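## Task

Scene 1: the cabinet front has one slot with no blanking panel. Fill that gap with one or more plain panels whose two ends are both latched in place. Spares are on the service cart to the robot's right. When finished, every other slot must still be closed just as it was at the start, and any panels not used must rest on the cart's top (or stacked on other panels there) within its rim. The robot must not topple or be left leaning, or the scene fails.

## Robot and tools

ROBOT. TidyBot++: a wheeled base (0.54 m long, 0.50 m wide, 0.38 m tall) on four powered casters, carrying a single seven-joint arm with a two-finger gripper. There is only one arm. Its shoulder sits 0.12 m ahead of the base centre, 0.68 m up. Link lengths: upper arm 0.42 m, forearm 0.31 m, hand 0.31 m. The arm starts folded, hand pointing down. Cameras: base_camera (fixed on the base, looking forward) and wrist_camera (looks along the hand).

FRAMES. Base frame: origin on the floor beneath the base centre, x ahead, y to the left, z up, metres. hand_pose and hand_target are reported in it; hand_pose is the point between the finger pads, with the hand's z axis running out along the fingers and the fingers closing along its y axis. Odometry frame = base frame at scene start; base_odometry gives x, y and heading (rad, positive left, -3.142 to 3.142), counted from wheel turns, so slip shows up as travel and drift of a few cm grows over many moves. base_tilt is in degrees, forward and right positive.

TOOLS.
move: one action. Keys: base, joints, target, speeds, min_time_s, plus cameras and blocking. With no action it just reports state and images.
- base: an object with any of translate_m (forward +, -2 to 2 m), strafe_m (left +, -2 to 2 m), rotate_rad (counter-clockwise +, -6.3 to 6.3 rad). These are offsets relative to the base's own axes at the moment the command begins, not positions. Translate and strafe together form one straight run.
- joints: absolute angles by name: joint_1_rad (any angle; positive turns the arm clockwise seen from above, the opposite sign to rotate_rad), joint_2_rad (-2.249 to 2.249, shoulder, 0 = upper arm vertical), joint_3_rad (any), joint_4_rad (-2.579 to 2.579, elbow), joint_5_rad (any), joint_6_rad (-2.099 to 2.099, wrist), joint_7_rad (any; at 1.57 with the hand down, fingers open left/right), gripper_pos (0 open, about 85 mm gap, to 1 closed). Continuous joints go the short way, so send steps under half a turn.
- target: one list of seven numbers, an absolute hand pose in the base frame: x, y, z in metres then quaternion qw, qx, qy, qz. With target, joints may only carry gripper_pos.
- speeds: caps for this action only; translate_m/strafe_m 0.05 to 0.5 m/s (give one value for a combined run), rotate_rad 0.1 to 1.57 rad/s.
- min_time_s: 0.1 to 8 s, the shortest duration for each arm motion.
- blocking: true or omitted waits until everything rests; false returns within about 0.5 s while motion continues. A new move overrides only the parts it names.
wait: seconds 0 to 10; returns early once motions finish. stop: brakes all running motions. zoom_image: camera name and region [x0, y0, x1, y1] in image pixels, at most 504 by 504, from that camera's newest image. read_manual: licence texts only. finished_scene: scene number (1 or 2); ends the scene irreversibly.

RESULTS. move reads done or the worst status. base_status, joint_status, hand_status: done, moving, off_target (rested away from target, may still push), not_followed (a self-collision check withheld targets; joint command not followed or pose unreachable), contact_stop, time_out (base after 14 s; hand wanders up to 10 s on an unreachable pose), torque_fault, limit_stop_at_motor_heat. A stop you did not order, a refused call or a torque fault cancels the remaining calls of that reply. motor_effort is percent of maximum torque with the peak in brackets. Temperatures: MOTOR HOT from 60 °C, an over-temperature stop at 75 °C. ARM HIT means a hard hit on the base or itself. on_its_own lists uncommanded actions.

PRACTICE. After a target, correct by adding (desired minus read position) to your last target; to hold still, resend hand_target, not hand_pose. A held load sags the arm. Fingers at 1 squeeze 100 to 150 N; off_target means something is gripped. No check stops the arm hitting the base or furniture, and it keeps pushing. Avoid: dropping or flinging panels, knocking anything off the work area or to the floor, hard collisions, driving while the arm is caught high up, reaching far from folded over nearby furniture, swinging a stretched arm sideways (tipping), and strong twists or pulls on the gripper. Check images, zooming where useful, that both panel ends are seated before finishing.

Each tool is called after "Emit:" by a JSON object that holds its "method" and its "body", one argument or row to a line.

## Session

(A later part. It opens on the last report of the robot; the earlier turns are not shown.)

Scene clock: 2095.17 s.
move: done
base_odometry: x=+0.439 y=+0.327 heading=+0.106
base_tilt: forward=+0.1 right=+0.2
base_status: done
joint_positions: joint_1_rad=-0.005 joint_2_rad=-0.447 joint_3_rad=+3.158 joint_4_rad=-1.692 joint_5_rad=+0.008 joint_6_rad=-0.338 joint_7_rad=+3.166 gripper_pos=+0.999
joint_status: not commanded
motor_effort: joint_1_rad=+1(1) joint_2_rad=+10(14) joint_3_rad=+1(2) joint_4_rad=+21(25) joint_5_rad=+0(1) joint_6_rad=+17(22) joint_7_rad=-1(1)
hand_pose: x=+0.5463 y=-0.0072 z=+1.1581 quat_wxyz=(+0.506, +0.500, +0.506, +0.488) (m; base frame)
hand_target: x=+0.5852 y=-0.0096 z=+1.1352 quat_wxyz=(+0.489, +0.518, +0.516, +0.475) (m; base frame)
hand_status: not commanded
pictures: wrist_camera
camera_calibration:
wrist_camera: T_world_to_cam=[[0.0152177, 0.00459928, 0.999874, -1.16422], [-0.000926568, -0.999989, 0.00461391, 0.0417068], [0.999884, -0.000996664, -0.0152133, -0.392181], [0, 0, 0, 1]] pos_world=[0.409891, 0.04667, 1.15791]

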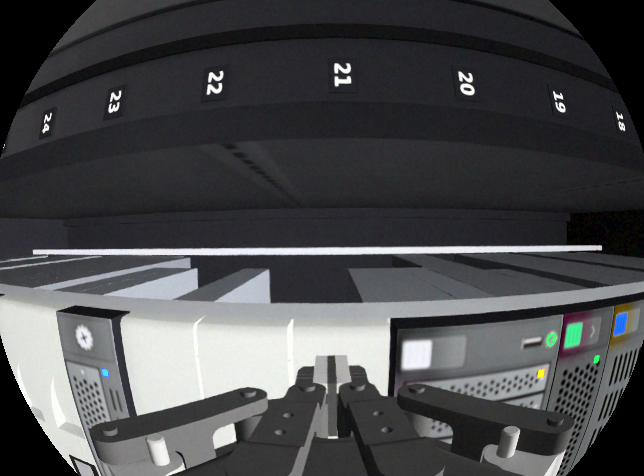

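Emit:
{"method": "move", "body": {
  "joints": {"joint_2_rad": -0.18},
  "min_time_s": 1
}}

Emit:
{"method": "move", "body": {
  "joints": {"joint_2_rad": -0.04},
  "min_time_s": 1,
  "cameras": ["wrist_camera"]
}}

Emit:
{"method": "zoom_image", "body": {
  "camera": "wrist_camera",
  "region": [120, 240, 460, 440]
}}

Scene clock: 2103.37 s.
move: off_target
base_odometry: x=+0.439 y=+0.327 heading=+0.106
base_tilt: forward=+0.0 right=+0.1
base_status: not commanded
joint_positions: joint_1_rad=-0.005 joint_2_rad=-0.443 joint_3_rad=+3.158 joint_4_rad=-1.691 joint_5_rad=+0.008 joint_6_rad=-0.338 joint_7_rad=+3.166 gripper_pos=+0.999
joint_status: joint_2_rad off_target (ended at -0.443, target -0.180)
motor_effort: joint_1_rad=+0(1) joint_2_rad=+30(31) joint_3_rad=+2(2) joint_4_rad=+17(22) joint_5_rad=+1(1) joint_6_rad=+18(18) joint_7_rad=-1(1)
hand_pose: x=+0.5484 y=-0.0072 z=+1.1567 quat_wxyz=(+0.505, +0.501, +0.507, +0.487) (m; base frame)
hand_target: x=+0.6588 y=-0.0096 z=+1.0444 quat_wxyz=(+0.441, +0.559, +0.558, +0.427) (m; base frame)
hand_status: not commanded
pictures: none

Scene clock: 2104.67 s.
move: off_target
base_odometry: x=+0.438 y=+0.327 heading=+0.106
base_tilt: forward=+0.0 right=+0.1
base_status: not commanded
joint_positions: joint_1_rad=-0.004 joint_2_rad=-0.435 joint_3_rad=+3.158 joint_4_rad=-1.687 joint_5_rad=+0.008 joint_6_rad=-0.338 joint_7_rad=+3.166 gripper_pos=+0.999
joint_status: joint_2_rad off_target (ended at -0.435, target -0.040)
motor_effort: joint_1_rad=-1(2) joint_2_rad=+49(50) joint_3_rad=+1(3) joint_4_rad=+17(18) joint_5_rad=+1(2) joint_6_rad=+22(23) joint_7_rad=-1(1)
hand_pose: x=+0.5517 y=-0.0077 z=+1.1557 quat_wxyz=(+0.504, +0.502, +0.508, +0.486) (m; base frame)
hand_target: x=+0.7041 y=-0.0096 z=+0.9655 quat_wxyz=(+0.401, +0.587, +0.587, +0.387) (m; base frame)
hand_status: not commanded
pictures: wrist_camera
camera_calibration:
wrist_camera: T_world_to_cam=[[0.0229284, 0.00468006, 0.999726, -1.16585], [-0.00198878, -0.999987, 0.0047269, 0.0417315], [0.999735, -0.00209661, -0.0229188, -0.388675], [0, 0, 0, 1]] pos_world=[0.415386, 0.0463723, 1.15643]

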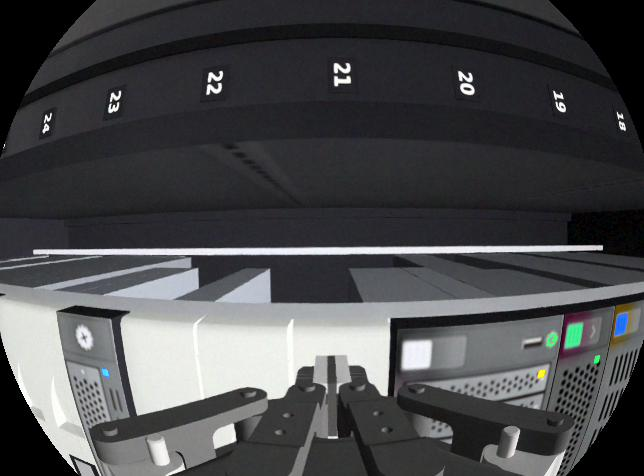

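Scaled by 1.482.

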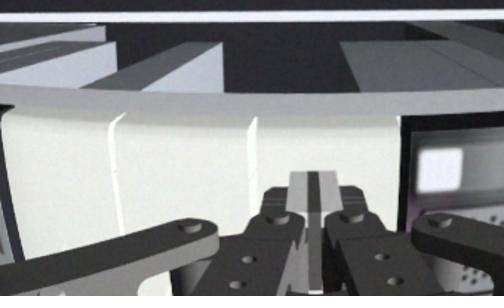

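Emit:
{"method": "move", "body": {
  "joints": {"joint_2_rad": -0.42, "joint_6_rad": -0.2},
  "base": {"translate_m": -0.05},
  "speeds": {"translate_m": 0.1},
  "min_time_s": 1
}}

Emit:
{"method": "move", "body": {
  "base": {"strafe_m": -0.395},
  "speeds": {"strafe_m": 0.25},
  "cameras": ["wrist_camera"]
}}

Emit:
{"method": "zoom_image", "body": {
  "camera": "wrist_camera",
  "region": [140, 180, 480, 440]
}}

Scene clock: 2114.53 s.
move: done
base_odometry: x=+0.388 y=+0.321 heading=+0.106
base_tilt: forward=+0.1 right=+0.1
base_status: done
joint_positions: joint_1_rad=-0.004 joint_2_rad=-0.404 joint_3_rad=+3.159 joint_4_rad=-1.670 joint_5_rad=+0.008 joint_6_rad=-0.279 joint_7_rad=+3.166 gripper_pos=+0.999
joint_status: all done
motor_effort: joint_1_rad=+0(2) joint_2_rad=-6(52) joint_3_rad=+0(1) joint_4_rad=+19(20) joint_5_rad=+1(1) joint_6_rad=+10(22) joint_7_rad=-1(1)
hand_pose: x=+0.5646 y=-0.0077 z=+1.1714 quat_wxyz=(+0.516, +0.491, +0.496, +0.497) (m; base frame)
hand_target: x=+0.5549 y=-0.0099 z=+1.2027 quat_wxyz=(+0.537, +0.471, +0.467, +0.522) (m; base frame)
hand_status: not commanded
pictures: none

Scene clock: 2116.90 s.
move: done
base_odometry: x=+0.430 y=-0.072 heading=+0.106
base_tilt: forward=+0.1 right=+0.1
base_status: done
joint_positions: joint_1_rad=-0.004 joint_2_rad=-0.405 joint_3_rad=+3.160 joint_4_rad=-1.670 joint_5_rad=+0.008 joint_6_rad=-0.279 joint_7_rad=+3.166 gripper_pos=+0.999
joint_status: not commanded
motor_effort: joint_1_rad=+0(1) joint_2_rad=-5(7) joint_3_rad=+1(3) joint_4_rad=+19(20) joint_5_rad=+1(1) joint_6_rad=+10(11) joint_7_rad=-1(1)
hand_pose: x=+0.5641 y=-0.0084 z=+1.1719 quat_wxyz=(+0.517, +0.491, +0.496, +0.497) (m; base frame)
hand_target: x=+0.5549 y=-0.0099 z=+1.2027 quat_wxyz=(+0.537, +0.471, +0.467, +0.522) (m; base frame)
hand_status: not commanded
pictures: wrist_camera
camera_calibration:
wrist_camera: T_world_to_cam=[[-0.0239639, 0.00534784, 0.999699, -1.15587], [-0.00341636, -0.99998, 0.00526745, 0.0410929], [0.999707, -0.0032891, 0.0239817, -0.455669], [0, 0, 0, 1]] pos_world=[0.427977, 0.0457747, 1.16624]

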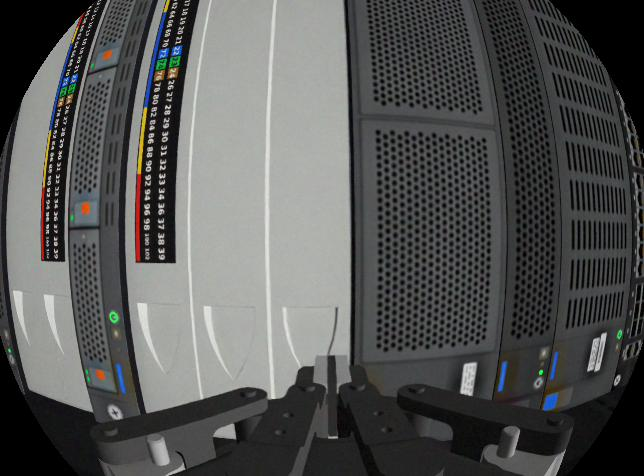

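Scaled by 1.482.

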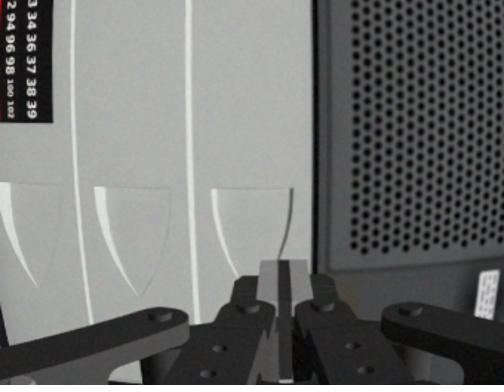

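Emit:
{"method": "move", "body": {
  "base": {"strafe_m": -0.045},
  "speeds": {"strafe_m": 0.1},
  "cameras": ["wrist_camera"]
}}

Emit:
{"method": "zoom_image", "body": {
  "camera": "wrist_camera",
  "region": [140, 180, 480, 440]
}}

Emit:
{"method": "move", "body": {
  "base": {"translate_m": 0.03},
  "speeds": {"translate_m": 0.05}
}}

Emit:
{"method": "move", "body": {
  "joints": {"joint_2_rad": -0.22},
  "min_time_s": 1
}}

Emit:
{"method": "move", "body": {
  "joints": {"joint_2_rad": -0.05},
  "min_time_s": 1,
  "cameras": ["wrist_camera"]
}}

Emit:
{"method": "zoom_image", "body": {
  "camera": "wrist_camera",
  "region": [140, 180, 480, 440]
}}

Scene clock: 2129.47 s.
move: done
base_odometry: x=+0.435 y=-0.117 heading=+0.106
base_tilt: forward=+0.1 right=+0.1
base_status: done
joint_positions: joint_1_rad=-0.004 joint_2_rad=-0.406 joint_3_rad=+3.160 joint_4_rad=-1.670 joint_5_rad=+0.008 joint_6_rad=-0.279 joint_7_rad=+3.166 gripper_pos=+0.999
joint_status: not commanded
motor_effort: joint_1_rad=+0(1) joint_2_rad=-6(7) joint_3_rad=+1(3) joint_4_rad=+19(19) joint_5_rad=+1(1) joint_6_rad=+10(11) joint_7_rad=-1(1)
hand_pose: x=+0.5640 y=-0.0084 z=+1.1719 quat_wxyz=(+0.517, +0.491, +0.495, +0.497) (m; base frame)
hand_target: x=+0.5549 y=-0.0099 z=+1.2027 quat_wxyz=(+0.537, +0.471, +0.467, +0.522) (m; base frame)
hand_status: not commanded
pictures: wrist_camera
camera_calibration:
wrist_camera: T_world_to_cam=[[-0.0240633, 0.00535173, 0.999696, -1.15583], [-0.00351688, -0.99998, 0.0052686, 0.0411344], [0.999704, -0.00338904, 0.0240816, -0.455679], [0, 0, 0, 1]] pos_world=[0.427876, 0.0457749, 1.16624]

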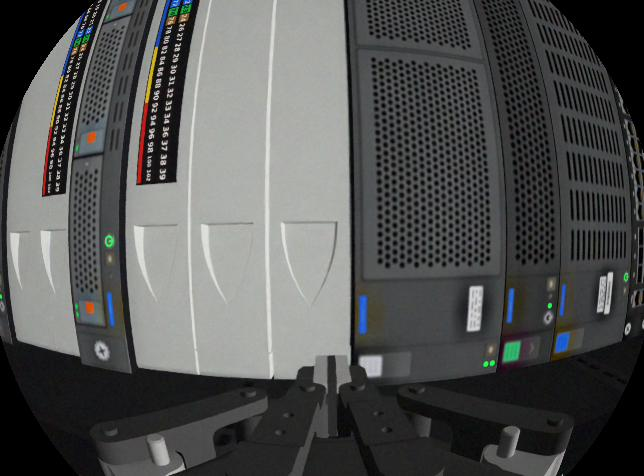

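Scaled by 1.482.

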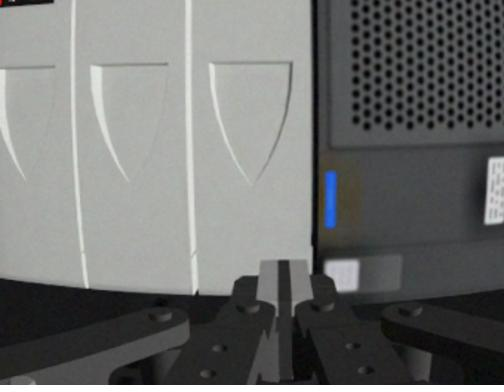

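Scene clock: 2130.53 s.
move: done
base_odometry: x=+0.465 y=-0.114 heading=+0.106
base_tilt: forward=+0.1 right=+0.1
base_status: done
joint_positions: joint_1_rad=-0.004 joint_2_rad=-0.409 joint_3_rad=+3.160 joint_4_rad=-1.670 joint_5_rad=+0.008 joint_6_rad=-0.279 joint_7_rad=+3.166 gripper_pos=+0.999
joint_status: not commanded
motor_effort: joint_1_rad=+0(1) joint_2_rad=-6(9) joint_3_rad=+1(2) joint_4_rad=+19(20) joint_5_rad=+0(2) joint_6_rad=+10(11) joint_7_rad=+0(1)
hand_pose: x=+0.5621 y=-0.0084 z=+1.1737 quat_wxyz=(+0.518, +0.490, +0.494, +0.498) (m; base frame)
hand_target: x=+0.5549 y=-0.0099 z=+1.2027 quat_wxyz=(+0.537, +0.471, +0.467, +0.522) (m; base frame)
hand_status: not commanded
pictures: none

Scene clock: 2131.83 s.
move: off_target
base_odometry: x=+0.464 y=-0.113 heading=+0.106
base_tilt: forward=+0.1 right=+0.1
base_status: not commanded
joint_positions: joint_1_rad=-0.004 joint_2_rad=-0.381 joint_3_rad=+3.160 joint_4_rad=-1.669 joint_5_rad=+0.008 joint_6_rad=-0.276 joint_7_rad=+3.166 gripper_pos=+0.999
joint_status: joint_2_rad off_target (ended at -0.381, target -0.220)
motor_effort: joint_1_rad=+0(1) joint_2_rad=+14(15) joint_3_rad=+1(2) joint_4_rad=+15(19) joint_5_rad=+1(2) joint_6_rad=+10(11) joint_7_rad=-1(1)
hand_pose: x=+0.5759 y=-0.0084 z=+1.1624 quat_wxyz=(+0.512, +0.496, +0.501, +0.492) (m; base frame)
hand_target: x=+0.6497 y=-0.0099 z=+1.1057 quat_wxyz=(+0.487, +0.520, +0.519, +0.472) (m; base frame)
hand_status: not commanded
pictures: none

Scene clock: 2133.13 s.
move: off_target
base_odometry: x=+0.464 y=-0.113 heading=+0.106
base_tilt: forward=+0.0 right=+0.1
base_status: not commanded
joint_positions: joint_1_rad=-0.004 joint_2_rad=-0.375 joint_3_rad=+3.160 joint_4_rad=-1.666 joint_5_rad=+0.008 joint_6_rad=-0.276 joint_7_rad=+3.166 gripper_pos=+0.999
joint_status: joint_2_rad off_target (ended at -0.375, target -0.050)
motor_effort: joint_1_rad=-2(2) joint_2_rad=+37(38) joint_3_rad=+0(1) joint_4_rad=+14(15) joint_5_rad=-1(2) joint_6_rad=+14(15) joint_7_rad=-1(1)
hand_pose: x=+0.5787 y=-0.0084 z=+1.1610 quat_wxyz=(+0.511, +0.497, +0.502, +0.491) (m; base frame)
hand_target: x=+0.7138 y=-0.0099 z=+1.0098 quat_wxyz=(+0.442, +0.558, +0.558, +0.426) (m; base frame)
hand_status: not commanded
pictures: wrist_camera
camera_calibration:
wrist_camera: T_world_to_cam=[[0.000241227, 0.00558588, 0.999984, -1.15893], [-0.0033854, -0.999979, 0.00558667, 0.0407993], [0.999994, -0.00338669, -0.000222311, -0.442062], [0, 0, 0, 1]] pos_world=[0.442478, 0.0457749, 1.15859]

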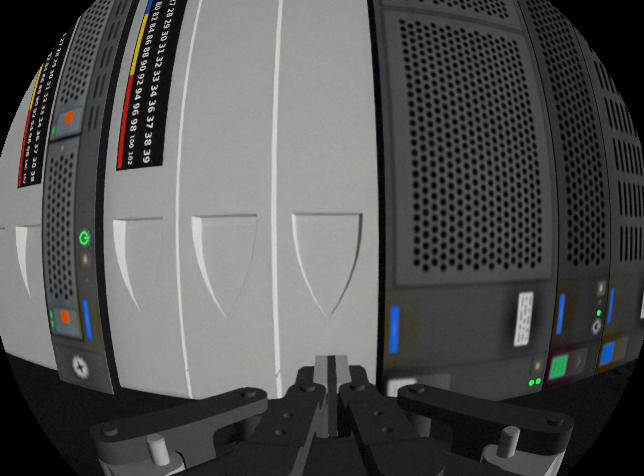

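Scaled by 1.482.

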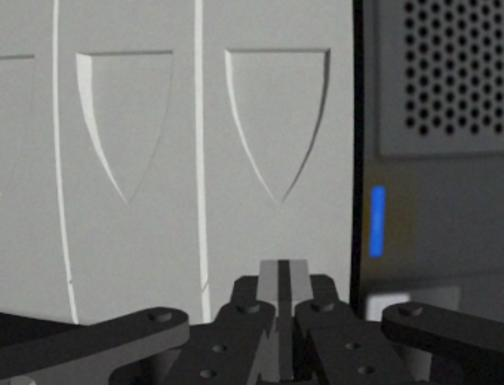

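Emit:
{"method": "move", "body": {
  "joints": {"joint_2_rad": 0.03},
  "min_time_s": 1
}}

Emit:
{"method": "move", "body": {
  "joints": {"joint_2_rad": -0.44},
  "base": {"translate_m": -0.12, "strafe_m": 0.2},
  "speeds": {"translate_m": 0.15},
  "cameras": ["wrist_camera"]
}}

Emit:
{"method": "zoom_image", "body": {
  "camera": "wrist_camera",
  "region": [120, 20, 480, 400]
}}

Scene clock: 2141.97 s.
move: off_target
base_odometry: x=+0.463 y=-0.113 heading=+0.105
base_tilt: forward=+0.0 right=+0.1
base_status: not commanded
joint_positions: joint_1_rad=-0.004 joint_2_rad=-0.370 joint_3_rad=+3.160 joint_4_rad=-1.664 joint_5_rad=+0.008 joint_6_rad=-0.276 joint_7_rad=+3.166 gripper_pos=+0.999
joint_status: joint_2_rad off_target (ended at -0.370, target +0.030)
motor_effort: joint_1_rad=-1(3) joint_2_rad=+48(49) joint_3_rad=+1(2) joint_4_rad=+14(14) joint_5_rad=+0(1) joint_6_rad=+16(17) joint_7_rad=-1(1)
hand_pose: x=+0.5807 y=-0.0084 z=+1.1603 quat_wxyz=(+0.510, +0.497, +0.502, +0.490) (m; base frame)
hand_target: x=+0.7381 y=-0.0099 z=+0.9612 quat_wxyz=(+0.419, +0.575, +0.575, +0.404) (m; base frame)
hand_status: not commanded
pictures: none

Scene clock: 2144.13 s.
move: done
base_odometry: x=+0.323 y=+0.073 heading=+0.105
base_tilt: forward=+0.1 right=+0.1
base_status: done
joint_positions: joint_1_rad=+0.000 joint_2_rad=-0.439 joint_3_rad=+3.157 joint_4_rad=-1.682 joint_5_rad=+0.008 joint_6_rad=-0.221 joint_7_rad=+3.166 gripper_pos=+0.999
joint_status: all done
motor_effort: joint_1_rad=+0(7) joint_2_rad=-4(50) joint_3_rad=+1(8) joint_4_rad=+19(22) joint_5_rad=+0(2) joint_6_rad=+10(16) joint_7_rad=-1(1)
hand_pose: x=+0.5473 y=-0.0082 z=+1.1973 quat_wxyz=(+0.537, +0.470, +0.475, +0.515) (m; base frame)
hand_target: x=+0.5444 y=-0.0099 z=+1.2113 quat_wxyz=(+0.541, +0.465, +0.462, +0.526) (m; base frame)
hand_status: not commanded
pictures: wrist_camera
camera_calibration:
wrist_camera: T_world_to_cam=[[-0.103582, 0.00736135, 0.994594, -1.13196], [-0.00490668, -0.999964, 0.00689009, 0.0399619], [0.994609, -0.00416646, 0.103615, -0.531997], [0, 0, 0, 1]] pos_world=[0.412075, 0.0460767, 1.18068]

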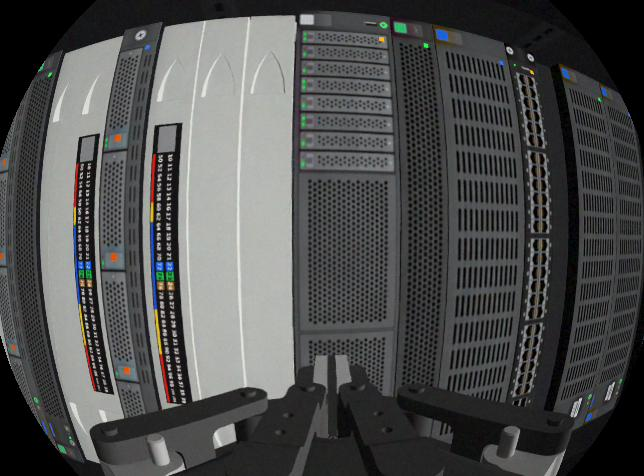

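Scaled by 1.326.

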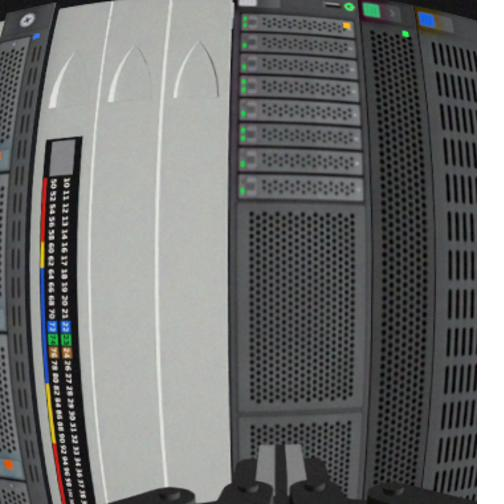

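Emit:
{"method": "finished_scene", "body": {
  "scene": 1
}}

The scene is finished: the task was done.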